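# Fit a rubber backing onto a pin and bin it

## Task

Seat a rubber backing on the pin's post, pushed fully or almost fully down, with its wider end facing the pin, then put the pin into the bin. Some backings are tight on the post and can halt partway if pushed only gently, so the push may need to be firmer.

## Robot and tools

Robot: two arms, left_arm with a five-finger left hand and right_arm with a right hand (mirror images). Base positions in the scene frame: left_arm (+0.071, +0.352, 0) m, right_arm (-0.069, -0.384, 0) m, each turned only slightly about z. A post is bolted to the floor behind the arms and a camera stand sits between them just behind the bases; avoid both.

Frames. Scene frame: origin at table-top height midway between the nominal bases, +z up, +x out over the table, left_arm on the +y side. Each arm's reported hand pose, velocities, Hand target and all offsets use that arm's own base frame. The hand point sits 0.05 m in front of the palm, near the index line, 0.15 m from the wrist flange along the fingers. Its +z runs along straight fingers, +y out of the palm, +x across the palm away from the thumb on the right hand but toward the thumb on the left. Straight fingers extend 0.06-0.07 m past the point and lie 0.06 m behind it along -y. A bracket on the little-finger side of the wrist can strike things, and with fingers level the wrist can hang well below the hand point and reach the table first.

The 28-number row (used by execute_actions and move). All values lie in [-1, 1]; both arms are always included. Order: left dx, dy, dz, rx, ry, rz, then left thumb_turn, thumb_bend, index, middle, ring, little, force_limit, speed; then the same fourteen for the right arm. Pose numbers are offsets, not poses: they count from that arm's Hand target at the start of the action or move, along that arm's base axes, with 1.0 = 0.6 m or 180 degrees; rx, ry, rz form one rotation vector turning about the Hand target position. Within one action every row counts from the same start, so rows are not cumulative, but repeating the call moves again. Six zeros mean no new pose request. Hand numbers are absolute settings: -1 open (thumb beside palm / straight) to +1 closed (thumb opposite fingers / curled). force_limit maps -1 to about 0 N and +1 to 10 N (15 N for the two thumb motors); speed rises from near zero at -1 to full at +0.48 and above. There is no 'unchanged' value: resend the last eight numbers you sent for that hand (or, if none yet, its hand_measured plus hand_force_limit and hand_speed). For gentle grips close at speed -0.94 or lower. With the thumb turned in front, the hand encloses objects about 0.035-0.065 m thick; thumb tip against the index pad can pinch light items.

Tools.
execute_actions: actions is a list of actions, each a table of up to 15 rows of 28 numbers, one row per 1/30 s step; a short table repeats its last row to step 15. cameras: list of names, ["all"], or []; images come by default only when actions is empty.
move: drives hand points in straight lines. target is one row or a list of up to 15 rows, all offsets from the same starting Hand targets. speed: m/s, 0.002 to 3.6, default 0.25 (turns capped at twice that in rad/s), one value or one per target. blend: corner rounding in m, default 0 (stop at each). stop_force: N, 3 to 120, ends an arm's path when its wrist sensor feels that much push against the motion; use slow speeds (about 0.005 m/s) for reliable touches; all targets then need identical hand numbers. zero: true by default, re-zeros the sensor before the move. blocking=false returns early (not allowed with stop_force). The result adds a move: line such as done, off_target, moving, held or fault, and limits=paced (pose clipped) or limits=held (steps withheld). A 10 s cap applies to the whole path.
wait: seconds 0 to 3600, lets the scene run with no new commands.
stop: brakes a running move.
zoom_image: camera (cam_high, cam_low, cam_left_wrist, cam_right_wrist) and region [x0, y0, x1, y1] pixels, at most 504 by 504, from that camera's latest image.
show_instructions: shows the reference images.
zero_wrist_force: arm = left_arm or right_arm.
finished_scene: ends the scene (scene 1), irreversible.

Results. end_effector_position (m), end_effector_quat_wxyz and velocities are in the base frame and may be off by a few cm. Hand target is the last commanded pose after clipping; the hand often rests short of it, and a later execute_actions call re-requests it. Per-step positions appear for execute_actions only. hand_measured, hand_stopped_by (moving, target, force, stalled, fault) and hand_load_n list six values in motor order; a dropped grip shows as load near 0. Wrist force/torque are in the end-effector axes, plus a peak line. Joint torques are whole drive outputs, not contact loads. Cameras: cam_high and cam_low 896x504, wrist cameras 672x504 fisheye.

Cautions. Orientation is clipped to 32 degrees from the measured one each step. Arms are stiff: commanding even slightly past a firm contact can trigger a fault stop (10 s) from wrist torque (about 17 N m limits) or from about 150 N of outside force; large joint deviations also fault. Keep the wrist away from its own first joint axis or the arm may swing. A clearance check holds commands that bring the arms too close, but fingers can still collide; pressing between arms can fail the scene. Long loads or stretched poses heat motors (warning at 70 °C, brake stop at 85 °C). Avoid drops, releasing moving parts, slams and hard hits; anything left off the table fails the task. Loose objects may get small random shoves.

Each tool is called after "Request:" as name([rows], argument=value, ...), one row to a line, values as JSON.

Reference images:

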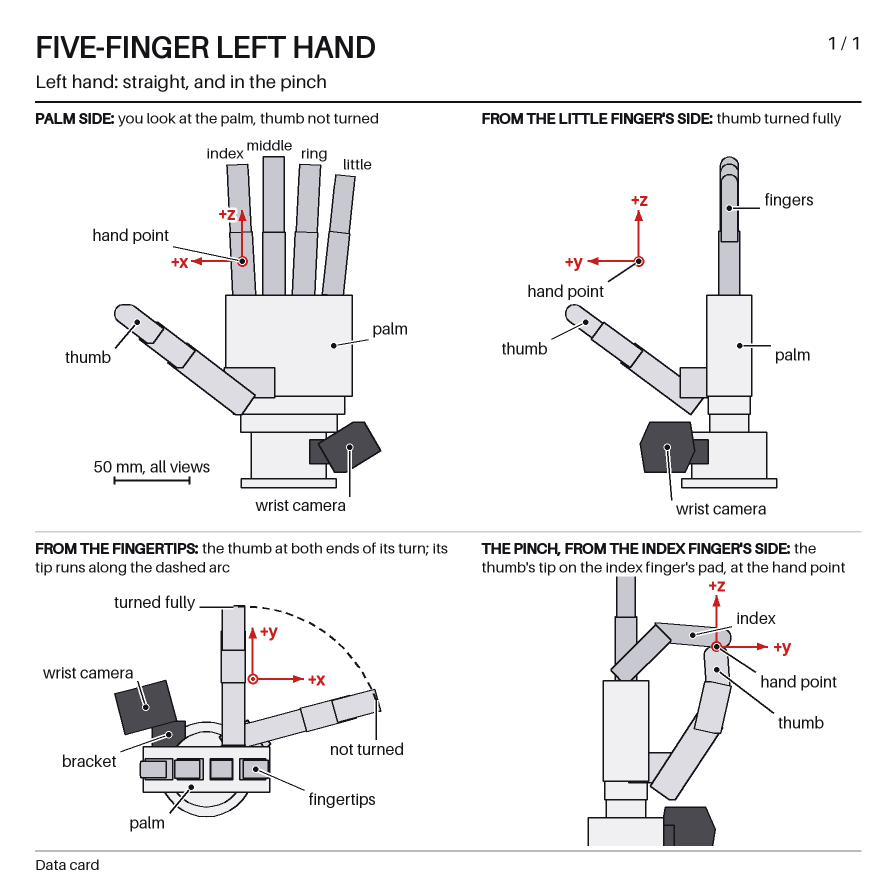

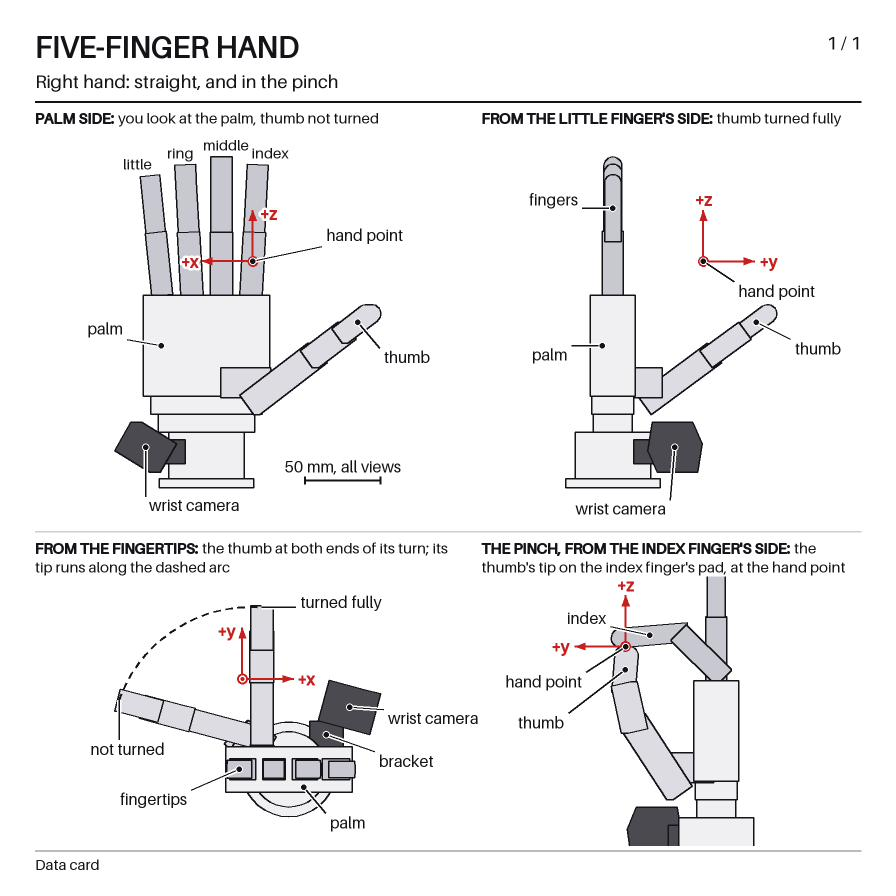

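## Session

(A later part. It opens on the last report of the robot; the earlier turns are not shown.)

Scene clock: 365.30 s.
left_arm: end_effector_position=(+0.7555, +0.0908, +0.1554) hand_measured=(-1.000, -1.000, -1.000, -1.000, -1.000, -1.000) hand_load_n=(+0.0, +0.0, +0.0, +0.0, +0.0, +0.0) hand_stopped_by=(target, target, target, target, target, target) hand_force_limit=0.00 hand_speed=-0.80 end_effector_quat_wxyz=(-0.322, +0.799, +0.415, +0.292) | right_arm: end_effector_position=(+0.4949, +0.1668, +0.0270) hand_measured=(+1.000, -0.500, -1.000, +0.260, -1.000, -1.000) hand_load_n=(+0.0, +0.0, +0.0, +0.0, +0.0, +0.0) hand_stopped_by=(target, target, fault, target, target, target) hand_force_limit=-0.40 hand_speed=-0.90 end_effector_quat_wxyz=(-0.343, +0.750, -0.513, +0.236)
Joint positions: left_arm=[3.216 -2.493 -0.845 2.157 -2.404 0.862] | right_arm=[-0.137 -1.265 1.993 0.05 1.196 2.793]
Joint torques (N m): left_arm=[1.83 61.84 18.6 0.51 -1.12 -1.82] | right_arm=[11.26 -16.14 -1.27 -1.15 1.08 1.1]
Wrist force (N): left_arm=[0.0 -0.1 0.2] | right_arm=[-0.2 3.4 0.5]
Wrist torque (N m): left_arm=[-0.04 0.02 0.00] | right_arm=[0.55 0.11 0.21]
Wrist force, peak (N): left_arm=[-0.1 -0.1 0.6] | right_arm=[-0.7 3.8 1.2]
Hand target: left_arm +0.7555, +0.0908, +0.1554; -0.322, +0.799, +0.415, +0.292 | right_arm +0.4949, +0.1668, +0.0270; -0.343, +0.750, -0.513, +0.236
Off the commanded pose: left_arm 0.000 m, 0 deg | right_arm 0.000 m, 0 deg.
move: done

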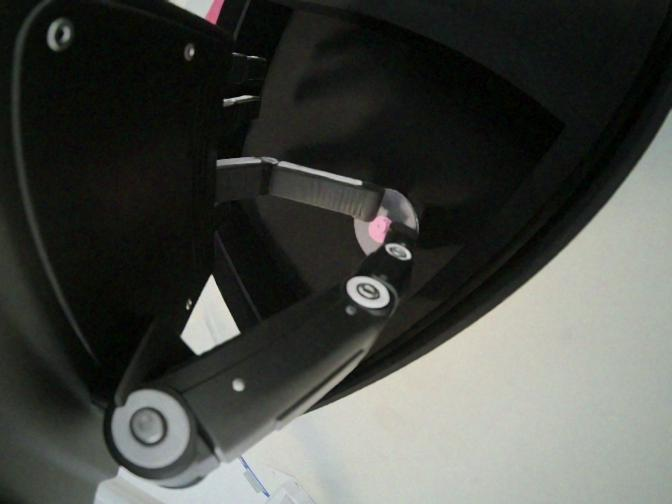

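Request:
execute_actions(actions=[], cameras=["cam_right_wrist"])

Request:
zoom_image(camera="cam_right_wrist", region=[330, 150, 470, 270])

Scene clock: 369.87 s.
left_arm: end_effector_position=(+0.7555, +0.0908, +0.1554) hand_measured=(-1.000, -1.000, -1.000, -1.000, -1.000, -1.000) hand_load_n=(+0.0, -0.5, +0.0, +0.0, +0.5, +0.0) hand_stopped_by=(target, target, target, target, target, target) hand_force_limit=0.00 hand_speed=-0.80 end_effector_quat_wxyz=(-0.322, +0.799, +0.415, +0.292) | right_arm: end_effector_position=(+0.4949, +0.1668, +0.0270) hand_measured=(+1.000, -0.500, -1.000, +0.260, -1.000, -1.000) hand_load_n=(+0.0, +0.0, +0.0, +0.0, +0.0, +0.0) hand_stopped_by=(target, target, fault, target, target, target) hand_force_limit=-0.40 hand_speed=-0.90 end_effector_quat_wxyz=(-0.343, +0.750, -0.513, +0.236)
Joint positions: left_arm=[3.216 -2.493 -0.845 2.157 -2.404 0.862] | right_arm=[-0.137 -1.265 1.993 0.05 1.196 2.793]
Joint velocities: within noise
Joint torques (N m): left_arm=[2.35 62.2 18.36 0.58 -1.11 -1.9] | right_arm=[11.77 -15.61 -1.3 -1.17 1.12 1.31]
Wrist force (N): left_arm=[-0.2 0.0 0.3] | right_arm=[-0.2 3.6 0.8]
Wrist torque (N m): left_arm=[-0.02 0.04 -0.01] | right_arm=[0.57 0.10 0.22]
Wrist force, peak (N): left_arm=[-0.4 0.1 0.3] | right_arm=[-0.5 3.6 0.8]
Hand target: left_arm +0.7555, +0.0908, +0.1554; -0.322, +0.799, +0.415, +0.292 | right_arm +0.4949, +0.1668, +0.0270; -0.343, +0.750, -0.513, +0.236
Off the commanded pose: left_arm 0.000 m, 0 deg | right_arm 0.000 m, 0 deg.
Images, in order (width x height): cam_right_wrist 672x504.

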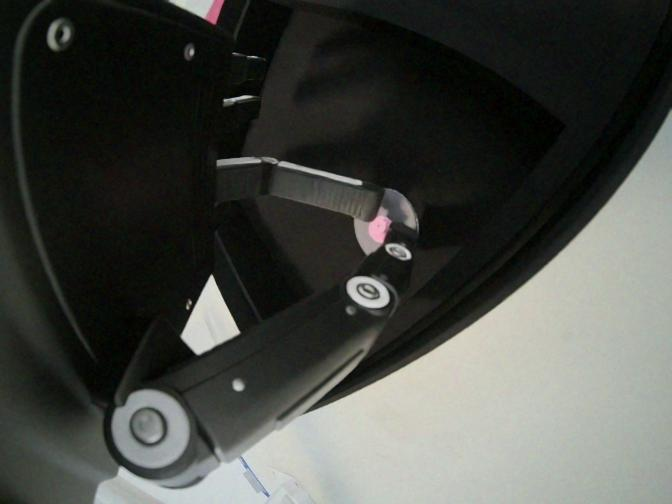

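Scaled by 3.600 from the camera's image (finer frame: 960x720).

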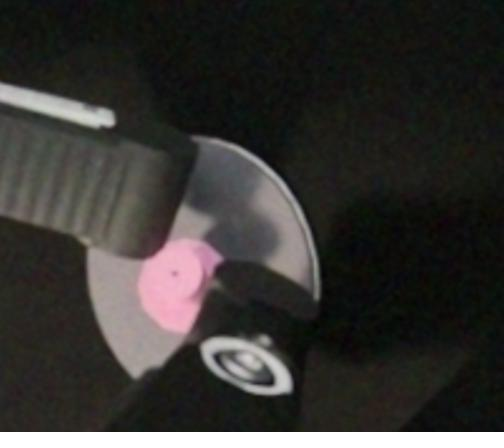

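Request:
move(target=[0,0,0,0,0,0,-1,-1,-1,-1,-1,-1,0,-0.8, -0.0001,0.0062,0,0,0,0,1,-0.50,-1,0.26,-1,-1,-0.4,-0.9], speed=0.02, stop_force=5, cameras=["cam_right_wrist"])

Request:
zoom_image(camera="cam_right_wrist", region=[330, 150, 470, 270])

Scene clock: 376.43 s.
left_arm: end_effector_position=(+0.7555, +0.0908, +0.1554) hand_measured=(-1.000, -1.000, -1.000, -1.000, -1.000, -1.000) hand_load_n=(-0.5, +0.0, +0.0, +0.0, +0.5, +0.0) hand_stopped_by=(target, target, target, target, target, target) hand_force_limit=0.00 hand_speed=-0.80 end_effector_quat_wxyz=(-0.322, +0.799, +0.415, +0.292) | right_arm: end_effector_position=(+0.4949, +0.1705, +0.0270) hand_measured=(+1.000, -0.500, -1.000, +0.260, -1.000, -1.000) hand_load_n=(+0.0, +0.0, +0.0, +0.0, +0.0, +0.0) hand_stopped_by=(target, target, fault, target, target, target) hand_force_limit=-0.40 hand_speed=-0.90 end_effector_quat_wxyz=(-0.343, +0.750, -0.513, +0.236)
Joint positions: left_arm=[3.216 -2.493 -0.845 2.157 -2.404 0.862] | right_arm=[-0.127 -1.264 1.991 0.048 1.203 2.801]
Joint torques (N m): left_arm=[2.55 62.43 18.67 0.42 -1.09 -1.89] | right_arm=[11.42 -16.99 -24.19 -1.26 0.96 1.21]
Wrist force (N): left_arm=[-0.2 0.0 0.2] | right_arm=[-0.2 3.4 0.9]
Wrist torque (N m): left_arm=[-0.02 0.03 -0.01] | right_arm=[0.54 0.11 0.21]
Wrist force, peak (N): left_arm=[-0.3 -0.1 0.4] | right_arm=[-0.2 3.7 1.0]
Hand target: left_arm +0.7555, +0.0908, +0.1554; -0.322, +0.799, +0.415, +0.292 | right_arm +0.4949, +0.1705, +0.0270; -0.343, +0.750, -0.513, +0.236
Off the commanded pose: left_arm 0.000 m, 0 deg | right_arm 0.000 m, 0 deg.
move: done

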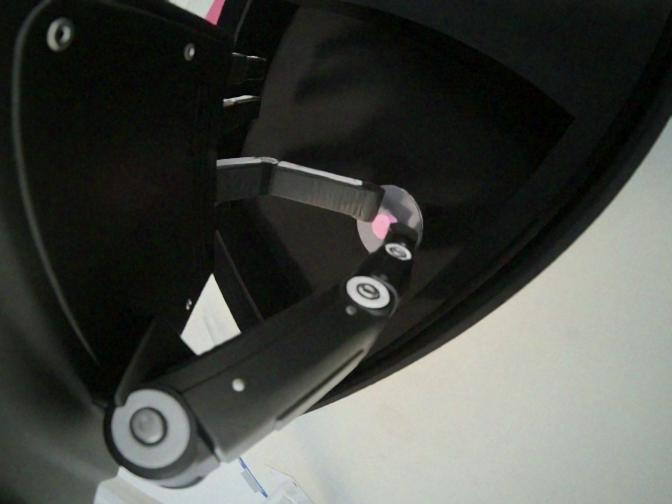

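Scaled by 3.600 from the camera's image (finer frame: 960x720).

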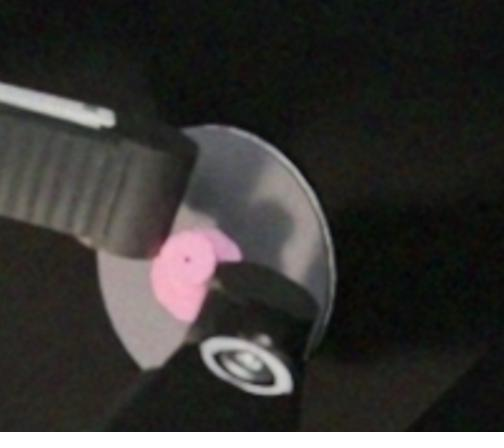

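Request:
move(target=[0,0,0,0,0,0,-1,-1,-1,-1,-1,-1,0,-0.8, -0.0005,0.0015,0,0,0,0,1,-0.50,-1,0.26,-1,-1,-0.4,-0.9], speed=0.02)

Request:
move(target=[0,0,0,0,0,0,-1,-1,-1,-1,-1,-1,0,-0.8, 0,0,0,0,0,0,1,-0.36,-1,0.36,-1,-1,-0.4,-0.9], speed=0.02, cameras=["cam_right_wrist"])

Request:
zoom_image(camera="cam_right_wrist", region=[330, 150, 470, 270])

Scene clock: 378.50 s.
left_arm: end_effector_position=(+0.7555, +0.0908, +0.1554) hand_measured=(-1.000, -1.000, -1.000, -1.000, -1.000, -1.000) hand_load_n=(+0.0, +0.0, +0.0, +0.0, +0.0, +0.0) hand_stopped_by=(target, target, target, target, target, target) hand_force_limit=0.00 hand_speed=-0.80 end_effector_quat_wxyz=(-0.322, +0.799, +0.415, +0.292) | right_arm: end_effector_position=(+0.4946, +0.1714, +0.0269) hand_measured=(+1.000, -0.500, -1.000, +0.260, -1.000, -1.000) hand_load_n=(+0.0, +0.0, +0.0, +0.0, +0.0, +0.0) hand_stopped_by=(target, target, fault, target, target, target) hand_force_limit=-0.40 hand_speed=-0.90 end_effector_quat_wxyz=(-0.343, +0.750, -0.513, +0.236)
Joint positions: left_arm=[3.216 -2.493 -0.845 2.157 -2.404 0.862] | right_arm=[-0.124 -1.265 1.991 0.047 1.205 2.803]
Joint torques (N m): left_arm=[1.5 62.44 18.98 0.51 -1.15 -1.76] | right_arm=[12.12 -41.25 -2.5 -1.18 1.01 1.18]
Wrist force (N): left_arm=[-0.2 -0.1 0.0] | right_arm=[0.0 3.3 0.6]
Wrist torque (N m): left_arm=[-0.01 0.03 -0.01] | right_arm=[0.55 0.08 0.23]
Wrist force, peak (N): left_arm=[-0.2 -0.1 0.4] | right_arm=[-0.3 3.6 1.0]
Hand target: left_arm +0.7555, +0.0908, +0.1554; -0.322, +0.799, +0.415, +0.292 | right_arm +0.4946, +0.1714, +0.0270; -0.343, +0.750, -0.513, +0.236
Off the commanded pose: left_arm 0.000 m, 0 deg | right_arm 0.000 m, 0 deg.
move: done

Scene clock: 379.63 s.
left_arm: end_effector_position=(+0.7555, +0.0908, +0.1554) hand_measured=(-1.000, -1.000, -1.000, -1.000, -1.000, -1.000) hand_load_n=(+0.0, +0.0, +0.0, +0.0, +0.0, +0.0) hand_stopped_by=(target, target, target, target, target, target) hand_force_limit=0.00 hand_speed=-0.80 end_effector_quat_wxyz=(-0.322, +0.799, +0.415, +0.292) | right_arm: end_effector_position=(+0.4946, +0.1714, +0.0270) hand_measured=(+1.000, -0.374, -1.000, +0.360, -1.000, -1.000) hand_load_n=(+0.0, +4.5, +0.0, +0.5, +0.0, +0.0) hand_stopped_by=(target, force, fault, target, target, target) hand_force_limit=-0.40 hand_speed=-0.90 end_effector_quat_wxyz=(-0.343, +0.750, -0.513, +0.236)
Joint positions: left_arm=[3.216 -2.493 -0.845 2.157 -2.404 0.862] | right_arm=[-0.124 -1.265 1.991 0.047 1.205 2.803]
Joint torques (N m): left_arm=[2.17 62.15 18.14 0.64 -1.02 -1.91] | right_arm=[10.52 -40.72 -1.3 -1.24 1.07 1.24]
Wrist force (N): left_arm=[-0.1 -0.1 0.1] | right_arm=[-0.4 3.2 0.3]
Wrist torque (N m): left_arm=[-0.03 0.02 0.00] | right_arm=[0.54 0.15 0.19]
Wrist force, peak (N): left_arm=[-0.1 -0.1 0.4] | right_arm=[-0.4 3.7 0.7]
Hand target: left_arm +0.7555, +0.0908, +0.1554; -0.322, +0.799, +0.415, +0.292 | right_arm +0.4946, +0.1714, +0.0270; -0.343, +0.750, -0.513, +0.236
Off the commanded pose: left_arm 0.000 m, 0 deg | right_arm 0.000 m, 0 deg.
move: done

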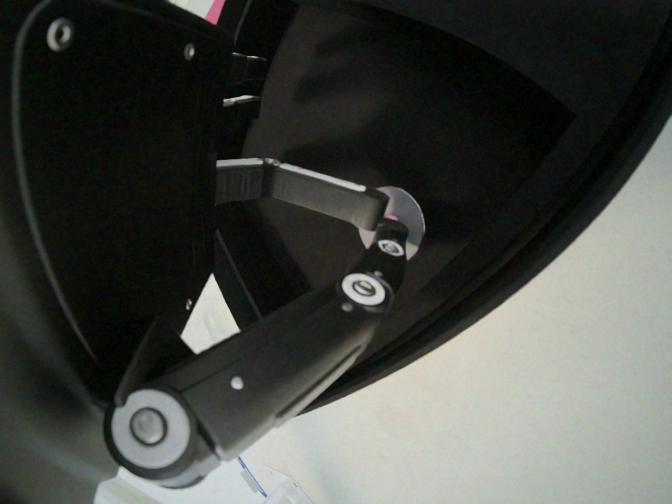

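Scaled by 3.600 from the camera's image (finer frame: 960x720).

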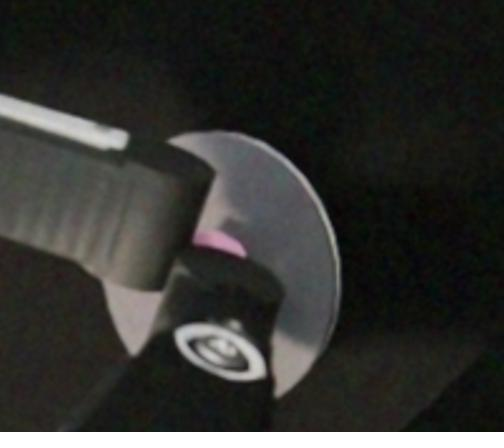

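Request:
move(target=[0,0,0,0,0,0,-1,-1,-1,-1,-1,-1,0,-0.8, 0,0,0.03,0,0,0,1,-0.36,-1,0.36,-1,-1,-0.4,-0.9], speed=0.03, cameras=["cam_right_wrist"])

Request:
zoom_image(camera="cam_right_wrist", region=[330, 150, 470, 270])

Scene clock: 381.77 s.
left_arm: end_effector_position=(+0.7555, +0.0908, +0.1554) hand_measured=(-1.000, -1.000, -1.000, -1.000, -1.000, -1.000) hand_load_n=(+0.0, -0.5, +0.0, +0.0, +0.0, +0.0) hand_stopped_by=(target, target, target, target, target, target) hand_force_limit=0.00 hand_speed=-0.80 end_effector_quat_wxyz=(-0.322, +0.799, +0.415, +0.292) | right_arm: end_effector_position=(+0.4945, +0.1714, +0.0449) hand_measured=(+1.000, -0.374, -1.000, +0.360, -1.000, -1.000) hand_load_n=(+0.5, +4.5, +0.0, +0.5, +0.0, +0.0) hand_stopped_by=(target, force, fault, target, target, target) hand_force_limit=-0.40 hand_speed=-0.90 end_effector_quat_wxyz=(-0.343, +0.750, -0.513, +0.236)
Joint positions: left_arm=[3.216 -2.493 -0.845 2.157 -2.404 0.862] | right_arm=[-0.124 -1.295 1.973 0.095 1.205 2.803]
Joint torques (N m): left_arm=[2.26 61.86 18.48 0.67 -1.11 -1.75] | right_arm=[9.44 -40.9 -25.2 2.78 0.84 0.12]
Wrist force (N): left_arm=[-0.1 0.0 0.3] | right_arm=[-0.2 3.5 0.8]
Wrist torque (N m): left_arm=[-0.02 0.02 0.00] | right_arm=[0.57 0.10 0.22]
Wrist force, peak (N): left_arm=[-0.3 -0.1 0.4] | right_arm=[-0.5 3.8 0.9]
Hand target: left_arm +0.7555, +0.0908, +0.1554; -0.322, +0.799, +0.415, +0.292 | right_arm +0.4946, +0.1714, +0.0450; -0.343, +0.750, -0.513, +0.236
Off the commanded pose: left_arm 0.000 m, 0 deg | right_arm 0.000 m, 0 deg.
move: done

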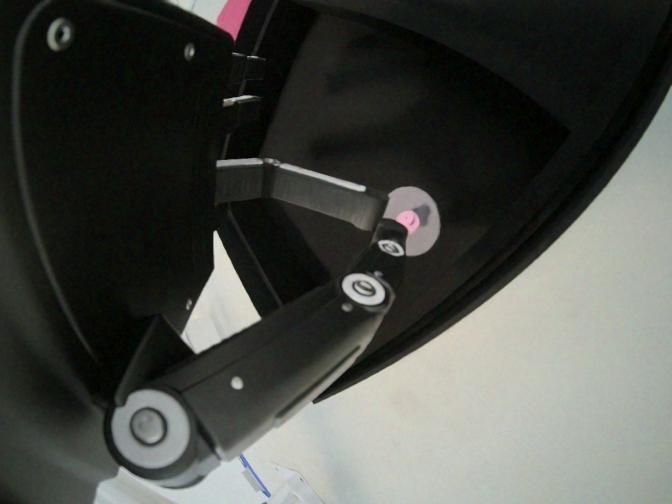

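Scaled by 3.600 from the camera's image (finer frame: 960x720).

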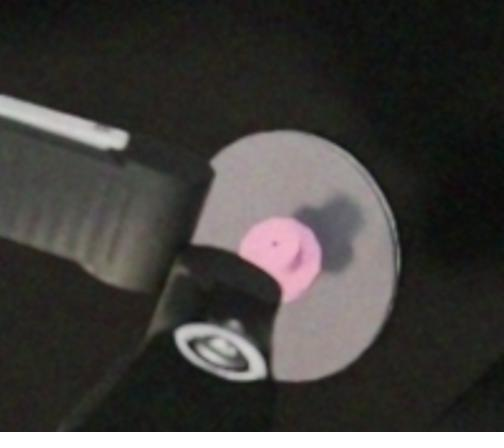

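Request:
zoom_image(camera="cam_right_wrist", region=[380, 190, 450, 260])

Request:
move(target=[0,0,0,0,0,0,-1,-1,-1,-1,-1,-1,0,-0.8, -0.055,-0.02,0.03,0,0,0,1,-0.60,-1,0.1,-1,-1,-0.4,-0.9], speed=0.06, cameras=["all"])

Scaled by 7.200 from the camera's image (finer frame: 960x720).

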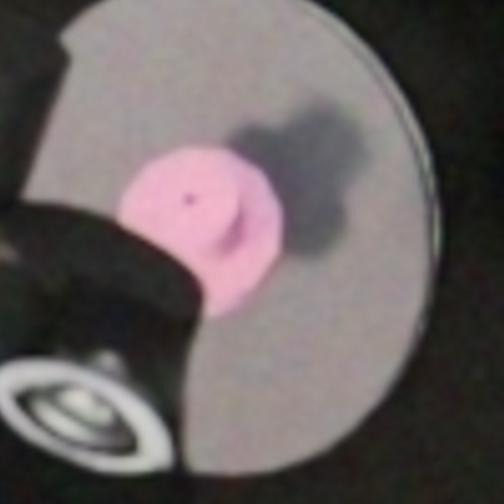

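Scene clock: 392.23 s.
left_arm: end_effector_position=(+0.7555, +0.0908, +0.1554) hand_measured=(-1.000, -1.000, -1.000, -1.000, -1.000, -1.000) hand_load_n=(+0.0, +0.0, +0.0, +0.0, +0.0, +0.0) hand_stopped_by=(target, target, target, target, target, target) hand_force_limit=0.00 hand_speed=-0.80 end_effector_quat_wxyz=(-0.322, +0.799, +0.415, +0.292) | right_arm: end_effector_position=(+0.4615, +0.1594, +0.0630) hand_measured=(+1.000, -0.600, -1.000, +0.100, -1.000, -1.000) hand_load_n=(-0.5, -1.0, +0.0, +0.0, -0.5, -0.5) hand_stopped_by=(target, target, fault, target, target, target) hand_force_limit=-0.40 hand_speed=-0.90 end_effector_quat_wxyz=(-0.343, +0.750, -0.513, +0.236)
Joint positions: left_arm=[3.216 -2.493 -0.845 2.157 -2.404 0.862] | right_arm=[-0.174 -1.397 2.052 0.133 1.169 2.765]
Joint torques (N m): left_arm=[2.03 62.56 17.54 0.51 -1.02 -1.82] | right_arm=[-8.8 -33.62 -3.26 2.76 -1 -1.51]
Wrist force (N): left_arm=[-0.1 -0.1 0.3] | right_arm=[0.1 2.5 0.7]
Wrist torque (N m): left_arm=[-0.04 0.03 0.00] | right_arm=[0.49 0.08 0.22]
Wrist force, peak (N): left_arm=[-0.3 -0.2 0.3] | right_arm=[0.1 3.8 0.9]
Hand target: left_arm +0.7555, +0.0908, +0.1554; -0.322, +0.799, +0.415, +0.292 | right_arm +0.4616, +0.1594, +0.0630; -0.343, +0.750, -0.513, +0.236
Off the commanded pose: left_arm 0.000 m, 0 deg | right_arm 0.000 m, 0 deg.
move: done

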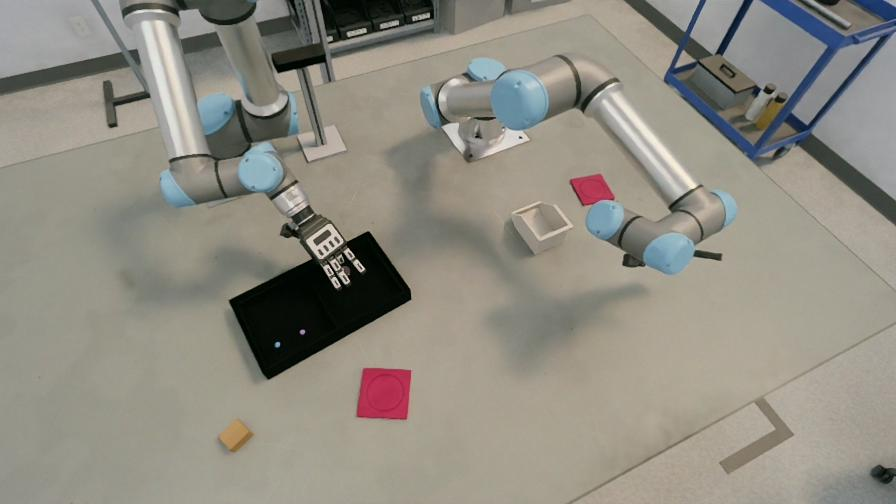

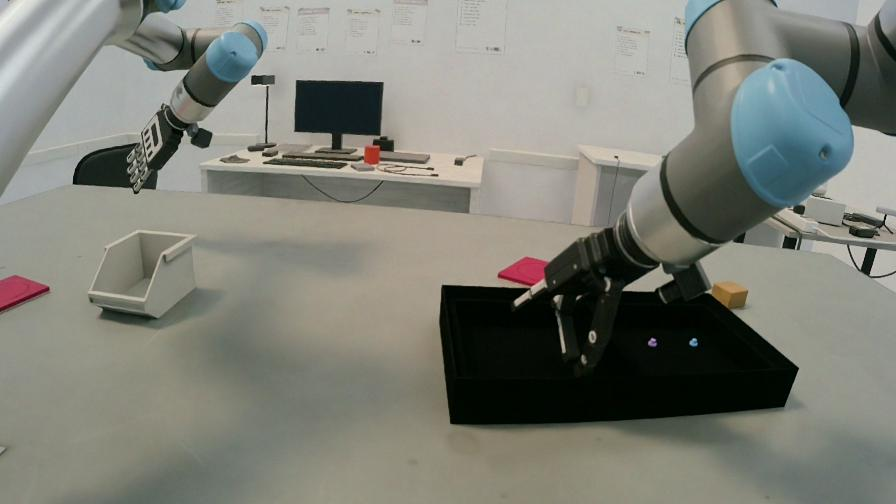

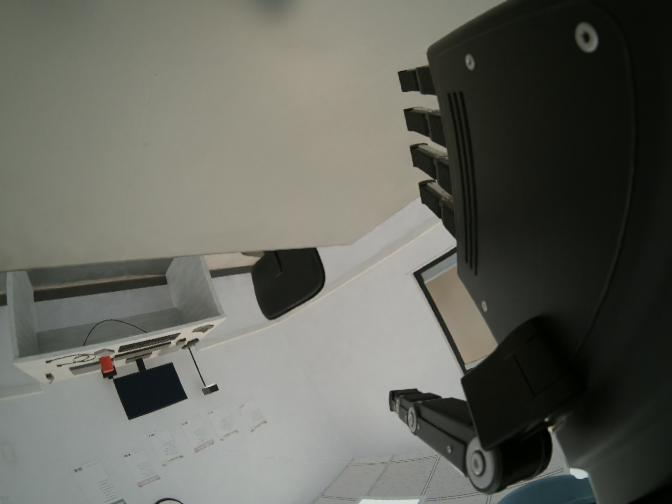

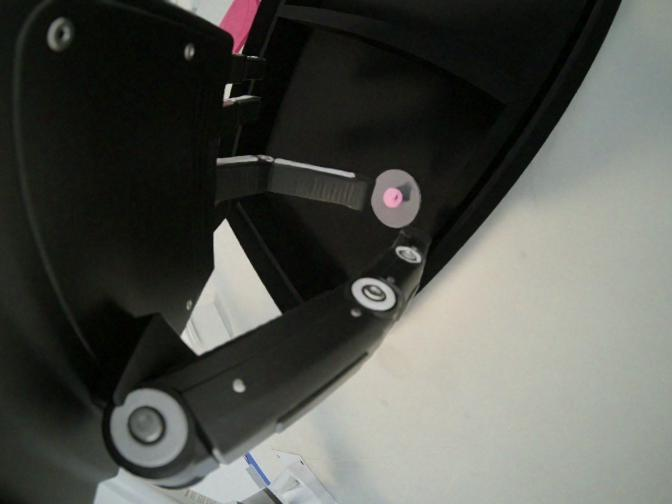

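Request:
zoom_image(camera="cam_right_wrist", region=[360, 160, 430, 230])

Scaled by 7.200 from the camera's image (finer frame: 960x720).

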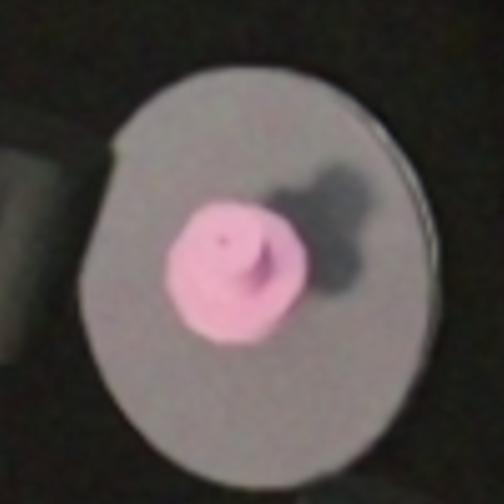

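Request:
move([
  [0,0,0,0,0,0,-1,-1,-1,-1,-1,-1,0,-0.8, 0.053,0.0148,0,0,0,0,1,-0.52,-1,0.23,-1,-1,-0.4,-0.9],
  [0,0,0,0,0,0,-1,-1,-1,-1,-1,-1,0,-0.8, 0.053,0.0148,-0.0575,0,0,0,1,-0.52,-1,0.23,-1,-1,-0.4,-0.9],
], speed=0.04, cameras=["cam_right_wrist"])

Request:
zoom_image(camera="cam_right_wrist", region=[340, 180, 440, 260])

Scene clock: 409.67 s.
left_arm: end_effector_position=(+0.7555, +0.0908, +0.1554) hand_measured=(-1.000, -1.000, -1.000, -1.000, -1.000, -1.000) hand_load_n=(+0.0, +0.0, +0.0, +0.0, +0.0, +0.0) hand_stopped_by=(target, target, target, target, target, target) hand_force_limit=0.00 hand_speed=-0.80 end_effector_quat_wxyz=(-0.322, +0.799, +0.415, +0.292) | right_arm: end_effector_position=(+0.4934, +0.1683, +0.0285) hand_measured=(+1.000, -0.520, -1.000, +0.230, -1.000, -1.000) hand_load_n=(+0.0, +0.0, +0.0, +0.5, +0.0, +0.0) hand_stopped_by=(target, target, fault, target, target, target) hand_force_limit=-0.40 hand_speed=-0.90 end_effector_quat_wxyz=(-0.343, +0.750, -0.513, +0.236)
Joint positions: left_arm=[3.216 -2.493 -0.845 2.157 -2.404 0.862] | right_arm=[-0.133 -1.271 1.995 0.052 1.198 2.796]
Joint torques (N m): left_arm=[2.33 61.52 17.6 0.71 -1.06 -1.69] | right_arm=[11.58 -14.53 -1.99 -1.18 1.23 1.37]
Wrist force (N): left_arm=[-0.2 0.1 0.2] | right_arm=[-0.3 3.3 0.3]
Wrist torque (N m): left_arm=[0.00 0.04 -0.01] | right_arm=[0.56 0.13 0.08]
Wrist force, peak (N): left_arm=[-0.2 -0.1 0.4] | right_arm=[-0.5 4.1 0.6]
Hand target: left_arm +0.7555, +0.0908, +0.1554; -0.322, +0.799, +0.415, +0.292 | right_arm +0.4934, +0.1683, +0.0285; -0.343, +0.750, -0.513, +0.236
Off the commanded pose: left_arm 0.000 m, 0 deg | right_arm 0.000 m, 0 deg.
move: done

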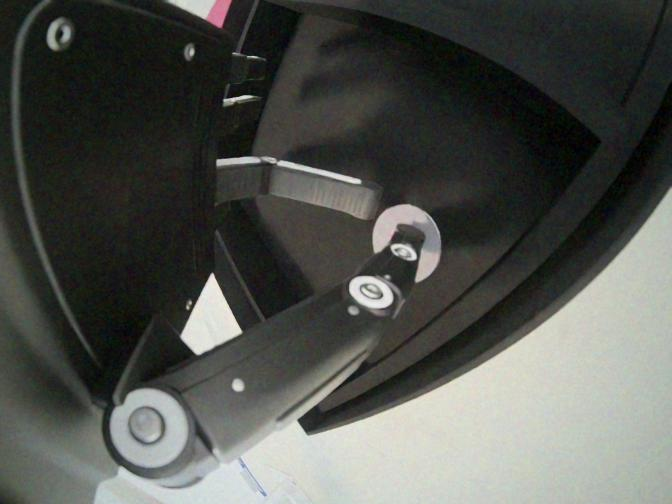

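Scaled by 5.040 from the camera's image (finer frame: 960x720).

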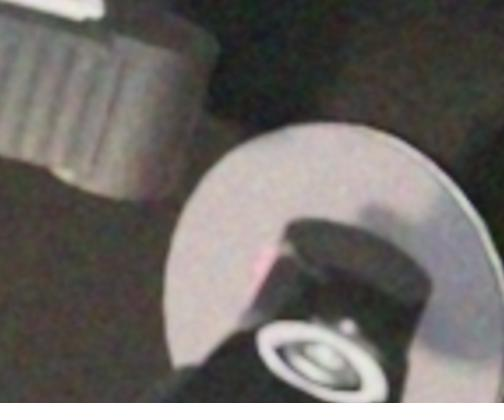

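Request:
move(target=[0,0,0,0,0,0,-1,-1,-1,-1,-1,-1,0,-0.8, -0.035,-0.0134,0.03,0,0,0,1,-0.60,-1,0.1,-1,-1,-0.4,-0.9], speed=0.06, cameras=["cam_right_wrist","cam_high"])

Request:
zoom_image(camera="cam_right_wrist", region=[360, 180, 460, 260])

Scene clock: 412.47 s.
left_arm: end_effector_position=(+0.7555, +0.0908, +0.1554) hand_measured=(-1.000, -1.000, -1.000, -1.000, -1.000, -1.000) hand_load_n=(+0.0, +0.0, +0.0, +0.0, +0.0, +0.0) hand_stopped_by=(target, target, target, target, target, target) hand_force_limit=0.00 hand_speed=-0.80 end_effector_quat_wxyz=(-0.322, +0.799, +0.415, +0.292) | right_arm: end_effector_position=(+0.4724, +0.1602, +0.0464) hand_measured=(+1.000, -0.600, -1.000, +0.100, -1.000, -1.000) hand_load_n=(+0.0, -1.0, +0.0, +0.0, +0.0, +0.0) hand_stopped_by=(target, target, fault, target, target, target) hand_force_limit=-0.40 hand_speed=-0.90 end_effector_quat_wxyz=(-0.343, +0.750, -0.513, +0.236)
Joint positions: left_arm=[3.216 -2.493 -0.845 2.157 -2.404 0.862] | right_arm=[-0.166 -1.346 2.04 0.091 1.175 2.771]
Joint torques (N m): left_arm=[2.07 62.3 18.63 0.49 -1.01 -1.91] | right_arm=[-9.81 -39.8 -2.57 3.13 -1.51 -1.36]
Wrist force (N): left_arm=[-0.2 0.0 0.2] | right_arm=[-0.1 2.6 1.7]
Wrist torque (N m): left_arm=[-0.02 0.03 -0.01] | right_arm=[0.44 0.08 0.21]
Wrist force, peak (N): left_arm=[-0.3 -0.2 0.3] | right_arm=[-0.4 3.7 0.9]
Hand target: left_arm +0.7555, +0.0908, +0.1554; -0.322, +0.799, +0.415, +0.292 | right_arm +0.4724, +0.1602, +0.0465; -0.343, +0.750, -0.513, +0.236
Off the commanded pose: left_arm 0.000 m, 0 deg | right_arm 0.000 m, 0 deg.
move: done
Images, in order (width x height): cam_high 896x504, cam_right_wrist 672x504.

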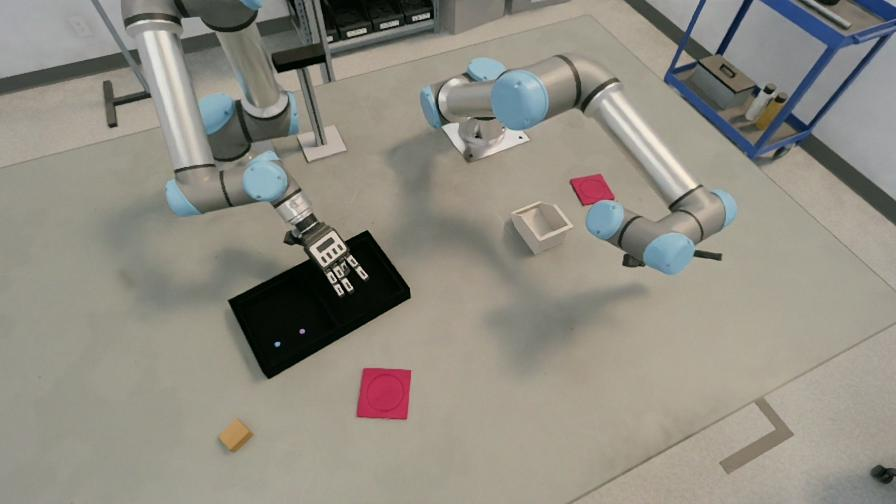

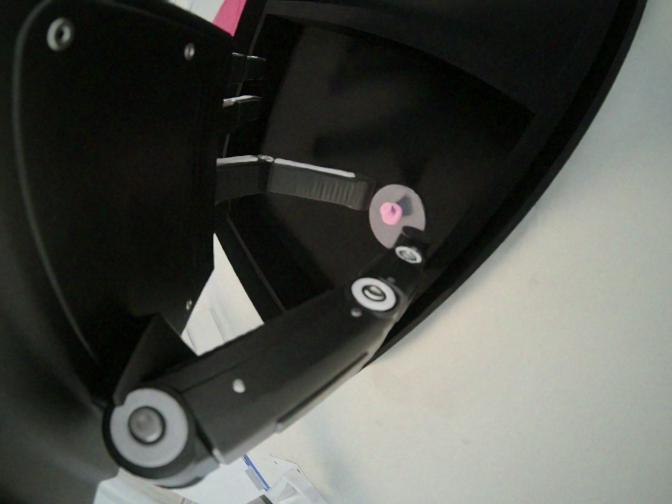

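Scaled by 5.040 from the camera's image (finer frame: 960x720).

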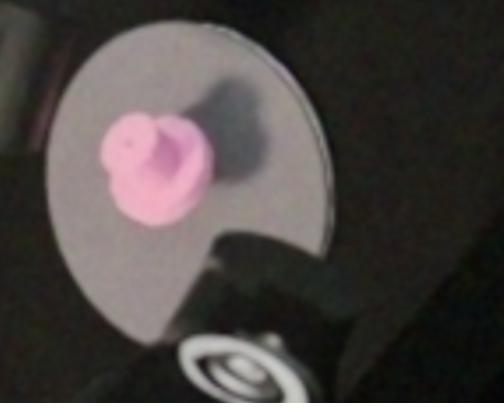

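Request:
move([
  [0,0,0,0,0,0,-1,-1,-1,-1,-1,-1,0,-0.8, 0.0188,0.006,0,0,0,0,1,-0.55,-1,0.15,-1,-1,-0.4,-0.9],
  [0,0,0,0,0,0,-1,-1,-1,-1,-1,-1,0,-0.8, 0.0188,0.006,-0.0258,0,0,0,1,-0.55,-1,0.15,-1,-1,-0.4,-0.9],
], speed=0.03, stop_force=5, cameras=["cam_right_wrist"])

Request:
zoom_image(camera="cam_right_wrist", region=[340, 170, 440, 250])

Scene clock: 420.83 s.
left_arm: end_effector_position=(+0.7555, +0.0908, +0.1554) hand_measured=(-1.000, -1.000, -1.000, -1.000, -1.000, -1.000) hand_load_n=(+0.0, +0.0, -0.5, +0.0, +0.0, +0.0) hand_stopped_by=(target, target, target, target, target, target) hand_force_limit=0.00 hand_speed=-0.80 end_effector_quat_wxyz=(-0.322, +0.799, +0.415, +0.292) | right_arm: end_effector_position=(+0.4836, +0.1638, +0.0310) hand_measured=(+1.000, -0.550, -1.000, +0.150, -1.000, -1.000) hand_load_n=(+0.0, +0.0, +0.0, +0.0, +0.0, +0.0) hand_stopped_by=(target, target, fault, target, target, target) hand_force_limit=-0.40 hand_speed=-0.90 end_effector_quat_wxyz=(-0.343, +0.750, -0.513, +0.236)
Joint positions: left_arm=[3.216 -2.493 -0.845 2.157 -2.404 0.862] | right_arm=[-0.15 -1.296 2.023 0.053 1.186 2.783]
Joint torques (N m): left_arm=[1.9 63.03 18.29 0.49 -1.08 -1.86] | right_arm=[11.25 -14.57 -2.74 -0.96 0.94 1.13]
Wrist force (N): left_arm=[0.0 0.1 0.3] | right_arm=[-0.5 3.6 0.9]
Wrist torque (N m): left_arm=[-0.01 0.02 -0.01] | right_arm=[0.55 0.14 0.20]
Wrist force, peak (N): left_arm=[-0.3 -0.2 0.3] | right_arm=[-0.5 3.9 1.2]
Hand target: left_arm +0.7555, +0.0908, +0.1554; -0.322, +0.799, +0.415, +0.292 | right_arm +0.4836, +0.1638, +0.0310; -0.343, +0.750, -0.513, +0.236
Off the commanded pose: left_arm 0.000 m, 0 deg | right_arm 0.000 m, 0 deg.
move: done

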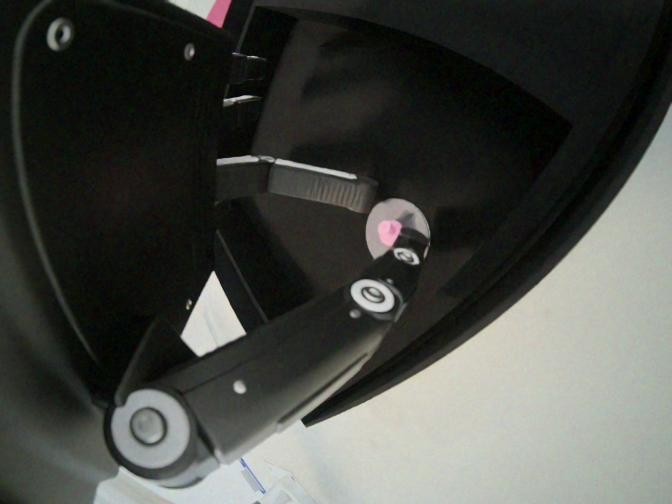

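Scaled by 5.040 from the camera's image (finer frame: 960x720).

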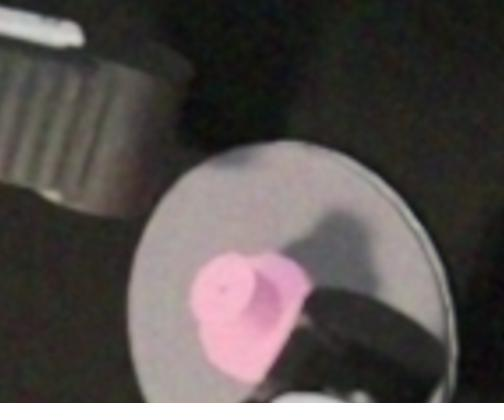

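Request:
move([
  [0,0,0,0,0,0,-1,-1,-1,-1,-1,-1,0,-0.8, -0.003,0.0078,0,0,0,0,1,-0.51,-1,0.25,-1,-1,-0.4,-0.9],
  [0,0,0,0,0,0,-1,-1,-1,-1,-1,-1,0,-0.8, -0.003,0.0078,-0.0115,0,0,0,1,-0.51,-1,0.25,-1,-1,-0.4,-0.9],
], speed=0.015, stop_force=4, cameras=["cam_right_wrist"])

Request:
zoom_image(camera="cam_right_wrist", region=[340, 170, 440, 250])

Scene clock: 431.27 s.
left_arm: end_effector_position=(+0.7555, +0.0908, +0.1554) hand_measured=(-1.000, -1.000, -1.000, -1.000, -1.000, -1.000) hand_load_n=(+0.0, +0.0, +0.0, +0.0, +0.0, +0.0) hand_stopped_by=(target, target, target, target, target, target) hand_force_limit=0.00 hand_speed=-0.80 end_effector_quat_wxyz=(-0.322, +0.799, +0.415, +0.292) | right_arm: end_effector_position=(+0.4818, +0.1685, +0.0241) hand_measured=(+1.000, -0.510, -1.000, +0.250, -1.000, -1.000) hand_load_n=(+0.0, +0.0, +0.0, +0.0, +0.0, +0.0) hand_stopped_by=(target, target, fault, target, target, target) hand_force_limit=-0.40 hand_speed=-0.90 end_effector_quat_wxyz=(-0.343, +0.750, -0.513, +0.236)
Joint positions: left_arm=[3.216 -2.493 -0.845 2.157 -2.404 0.862] | right_arm=[-0.137 -1.286 2.032 0.031 1.196 2.793]
Joint torques (N m): left_arm=[2.03 62.28 18.11 0.48 -1.19 -1.88] | right_arm=[11.84 -13.53 -2.25 -1.01 1.18 1.69]
Wrist force (N): left_arm=[0.0 -0.1 0.4] | right_arm=[-0.2 3.5 0.8]
Wrist torque (N m): left_arm=[-0.05 0.01 0.00] | right_arm=[0.55 0.10 0.10]
Wrist force, peak (N): left_arm=[-0.2 0.0 0.5] | right_arm=[-0.7 3.9 0.9]
Hand target: left_arm +0.7555, +0.0908, +0.1554; -0.322, +0.799, +0.415, +0.292 | right_arm +0.4818, +0.1685, +0.0241; -0.343, +0.750, -0.513, +0.236
Off the commanded pose: left_arm 0.000 m, 0 deg | right_arm 0.000 m, 0 deg.
move: done

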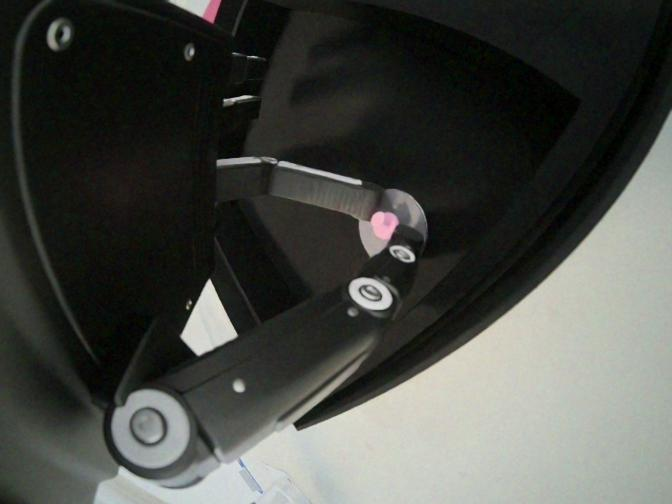

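Scaled by 5.040 from the camera's image (finer frame: 960x720).

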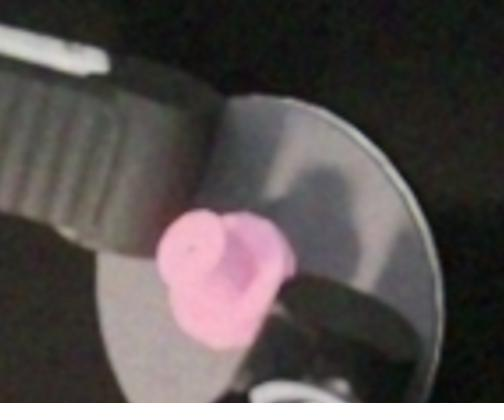

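Request:
move(target=[0,0,0,0,0,0,-1,-1,-1,-1,-1,-1,0,-0.8, -0.0005,0.0012,0,0,0,0,1,-0.42,-1,0.33,-1,-1,-0.4,-0.92], speed=0.01, cameras=["cam_right_wrist"])

Request:
zoom_image(camera="cam_right_wrist", region=[340, 170, 440, 250])

Scene clock: 435.17 s.
left_arm: end_effector_position=(+0.7555, +0.0908, +0.1554) hand_measured=(-1.000, -1.000, -1.000, -1.000, -1.000, -1.000) hand_load_n=(+0.0, +0.0, +0.0, +0.0, +0.0, +0.0) hand_stopped_by=(target, target, target, target, target, target) hand_force_limit=0.00 hand_speed=-0.80 end_effector_quat_wxyz=(-0.322, +0.799, +0.415, +0.292) | right_arm: end_effector_position=(+0.4815, +0.1692, +0.0241) hand_measured=(+1.000, -0.474, -1.000, +0.316, -1.000, -1.000) hand_load_n=(+1.0, +5.0, +0.0, +3.0, +0.0, +0.0) hand_stopped_by=(target, force, fault, force, target, target) hand_force_limit=-0.40 hand_speed=-0.92 end_effector_quat_wxyz=(-0.343, +0.750, -0.513, +0.236)
Joint positions: left_arm=[3.216 -2.493 -0.845 2.157 -2.404 0.862] | right_arm=[-0.135 -1.286 2.032 0.03 1.197 2.794]
Joint torques (N m): left_arm=[1.47 63.43 17.88 0.55 -1.07 -1.87] | right_arm=[11.4 -39.69 -2.38 -0.81 1.01 1.6]
Wrist force (N): left_arm=[-0.3 -0.1 0.2] | right_arm=[-0.3 3.5 0.9]
Wrist torque (N m): left_arm=[-0.03 0.05 -0.02] | right_arm=[0.54 0.11 0.09]
Wrist force, peak (N): left_arm=[-0.1 -0.2 0.4] | right_arm=[-0.5 4.0 0.9]
Hand target: left_arm +0.7555, +0.0908, +0.1554; -0.322, +0.799, +0.415, +0.292 | right_arm +0.4815, +0.1692, +0.0241; -0.343, +0.750, -0.513, +0.236
Off the commanded pose: left_arm 0.000 m, 0 deg | right_arm 0.000 m, 0 deg.
move: done

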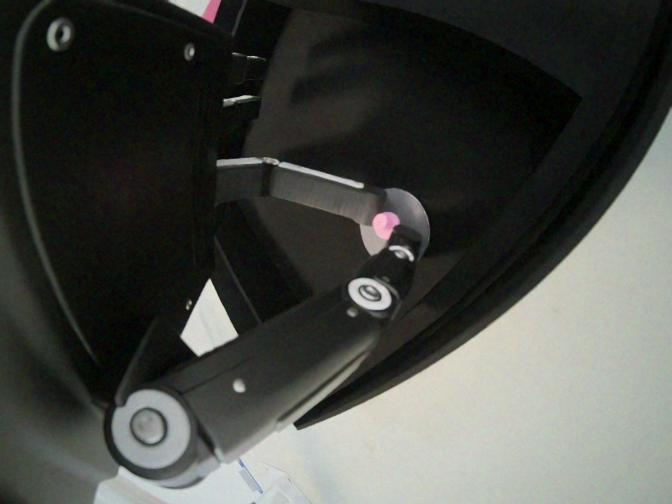

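Scaled by 5.040 from the camera's image (finer frame: 960x720).

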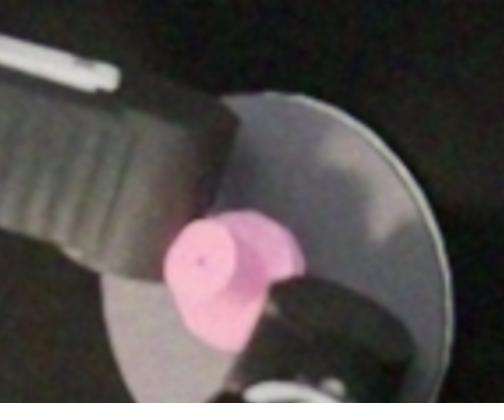

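Request:
move(target=[0,0,0,0,0,0,-1,-1,-1,-1,-1,-1,0,-0.8, 0,0,0.02,0,0,0,1,-0.42,-1,0.33,-1,-1,-0.4,-0.92], speed=0.02, cameras=["cam_right_wrist"])

Request:
zoom_image(camera="cam_right_wrist", region=[340, 170, 440, 250])

Scene clock: 437.30 s.
left_arm: end_effector_position=(+0.7555, +0.0908, +0.1554) hand_measured=(-1.000, -1.000, -1.000, -1.000, -1.000, -1.000) hand_load_n=(+0.0, +0.0, +0.0, +0.0, +0.0, +0.0) hand_stopped_by=(target, target, target, target, target, target) hand_force_limit=0.00 hand_speed=-0.80 end_effector_quat_wxyz=(-0.322, +0.799, +0.415, +0.292) | right_arm: end_effector_position=(+0.4815, +0.1692, +0.0360) hand_measured=(+1.000, -0.474, -1.000, +0.316, -1.000, -1.000) hand_load_n=(+1.0, +4.5, +0.0, +3.5, +0.0, +0.0) hand_stopped_by=(target, force, fault, force, target, target) hand_force_limit=-0.40 hand_speed=-0.92 end_effector_quat_wxyz=(-0.343, +0.750, -0.513, +0.236)
Joint positions: left_arm=[3.216 -2.493 -0.845 2.157 -2.404 0.862] | right_arm=[-0.135 -1.307 2.021 0.063 1.197 2.794]
Joint torques (N m): left_arm=[1.39 62.74 19.12 0.66 -0.87 -1.82] | right_arm=[9.85 -39.82 -25.27 3.01 0.91 1.07]
Wrist force (N): left_arm=[-0.1 -0.1 0.2] | right_arm=[-0.5 3.5 1.1]
Wrist torque (N m): left_arm=[-0.03 0.02 0.00] | right_arm=[0.52 0.14 0.07]
Wrist force, peak (N): left_arm=[-0.2 -0.1 0.5] | right_arm=[-0.2 4.1 0.9]
Hand target: left_arm +0.7555, +0.0908, +0.1554; -0.322, +0.799, +0.415, +0.292 | right_arm +0.4815, +0.1692, +0.0361; -0.343, +0.750, -0.513, +0.236
Off the commanded pose: left_arm 0.000 m, 0 deg | right_arm 0.000 m, 0 deg.
move: done

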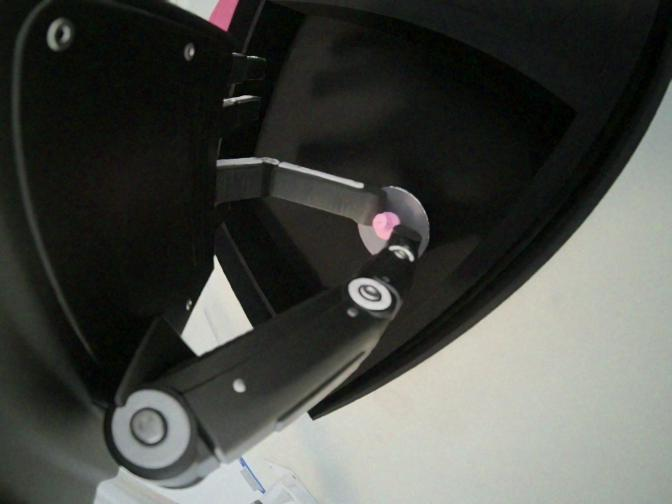

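Scaled by 5.040 from the camera's image (finer frame: 960x720).

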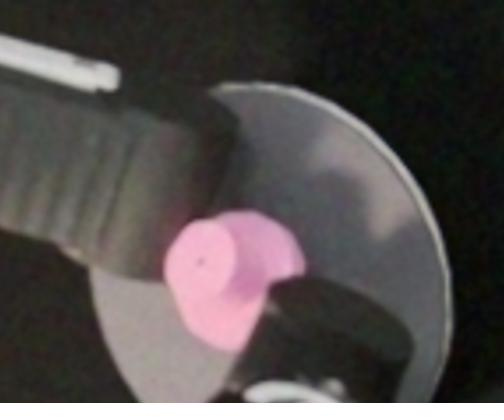

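Request:
move(target=[0,0,0,0,0,0,-1,-1,-1,-1,-1,-1,0,-0.8, -0.003,0.0078,-0.0123,-0.1038,-0.0398,0,1,-0.42,-1,0.33,-1,-1,-0.4,-0.92], speed=0.05, cameras=["cam_right_wrist"])

Request:
zoom_image(camera="cam_right_wrist", region=[340, 170, 440, 250])

Scene clock: 446.53 s.
left_arm: end_effector_position=(+0.7555, +0.0908, +0.1554) hand_measured=(-1.000, -1.000, -1.000, -1.000, -1.000, -1.000) hand_load_n=(+0.0, +0.0, +0.0, +0.0, +0.0, +0.5) hand_stopped_by=(target, target, target, target, target, target) hand_force_limit=0.00 hand_speed=-0.80 end_effector_quat_wxyz=(-0.322, +0.799, +0.415, +0.292) | right_arm: end_effector_position=(+0.4797, +0.1739, +0.0287) hand_measured=(+1.000, -0.474, -1.000, +0.316, -1.000, -1.000) hand_load_n=(+0.0, +0.0, -0.5, +0.0, +0.0, +0.0) hand_stopped_by=(target, force, fault, force, target, target) hand_force_limit=-0.40 hand_speed=-0.92 end_effector_quat_wxyz=(-0.248, +0.780, -0.446, +0.363)
Joint positions: left_arm=[3.216 -2.493 -0.845 2.157 -2.404 0.862] | right_arm=[0.08 -1.324 2.05 -0.065 1.57 2.69]
Joint torques (N m): left_arm=[2.01 62.43 18.27 0.67 -1.05 -1.74] | right_arm=[12.22 -13.32 -1.99 -1.45 1.44 -1.32]
Wrist force (N): left_arm=[-0.2 0.0 0.3] | right_arm=[-0.6 2.9 0.8]
Wrist torque (N m): left_arm=[-0.02 0.03 -0.01] | right_arm=[0.42 0.15 0.20]
Wrist force, peak (N): left_arm=[-0.2 -0.1 0.4] | right_arm=[-0.1 4.1 1.0]
Hand target: left_arm +0.7555, +0.0908, +0.1554; -0.322, +0.799, +0.415, +0.292 | right_arm +0.4797, +0.1739, +0.0287; -0.248, +0.780, -0.446, +0.363
Off the commanded pose: left_arm 0.000 m, 0 deg | right_arm 0.000 m, 0 deg.
move: done

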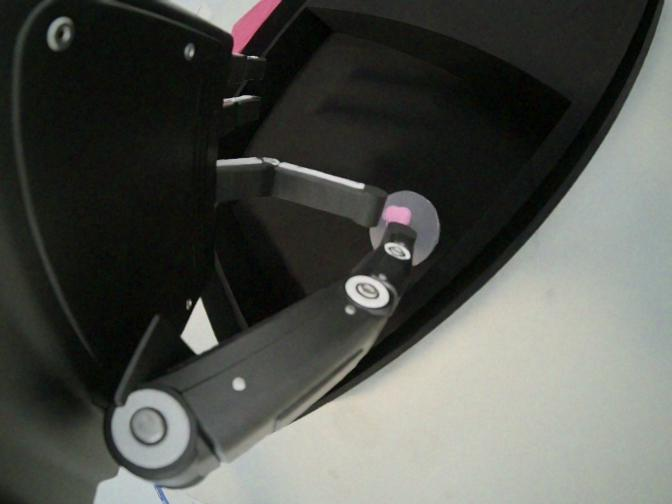

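Scaled by 5.040 from the camera's image (finer frame: 960x720).

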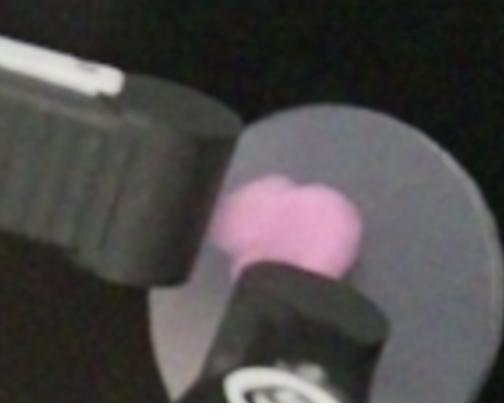

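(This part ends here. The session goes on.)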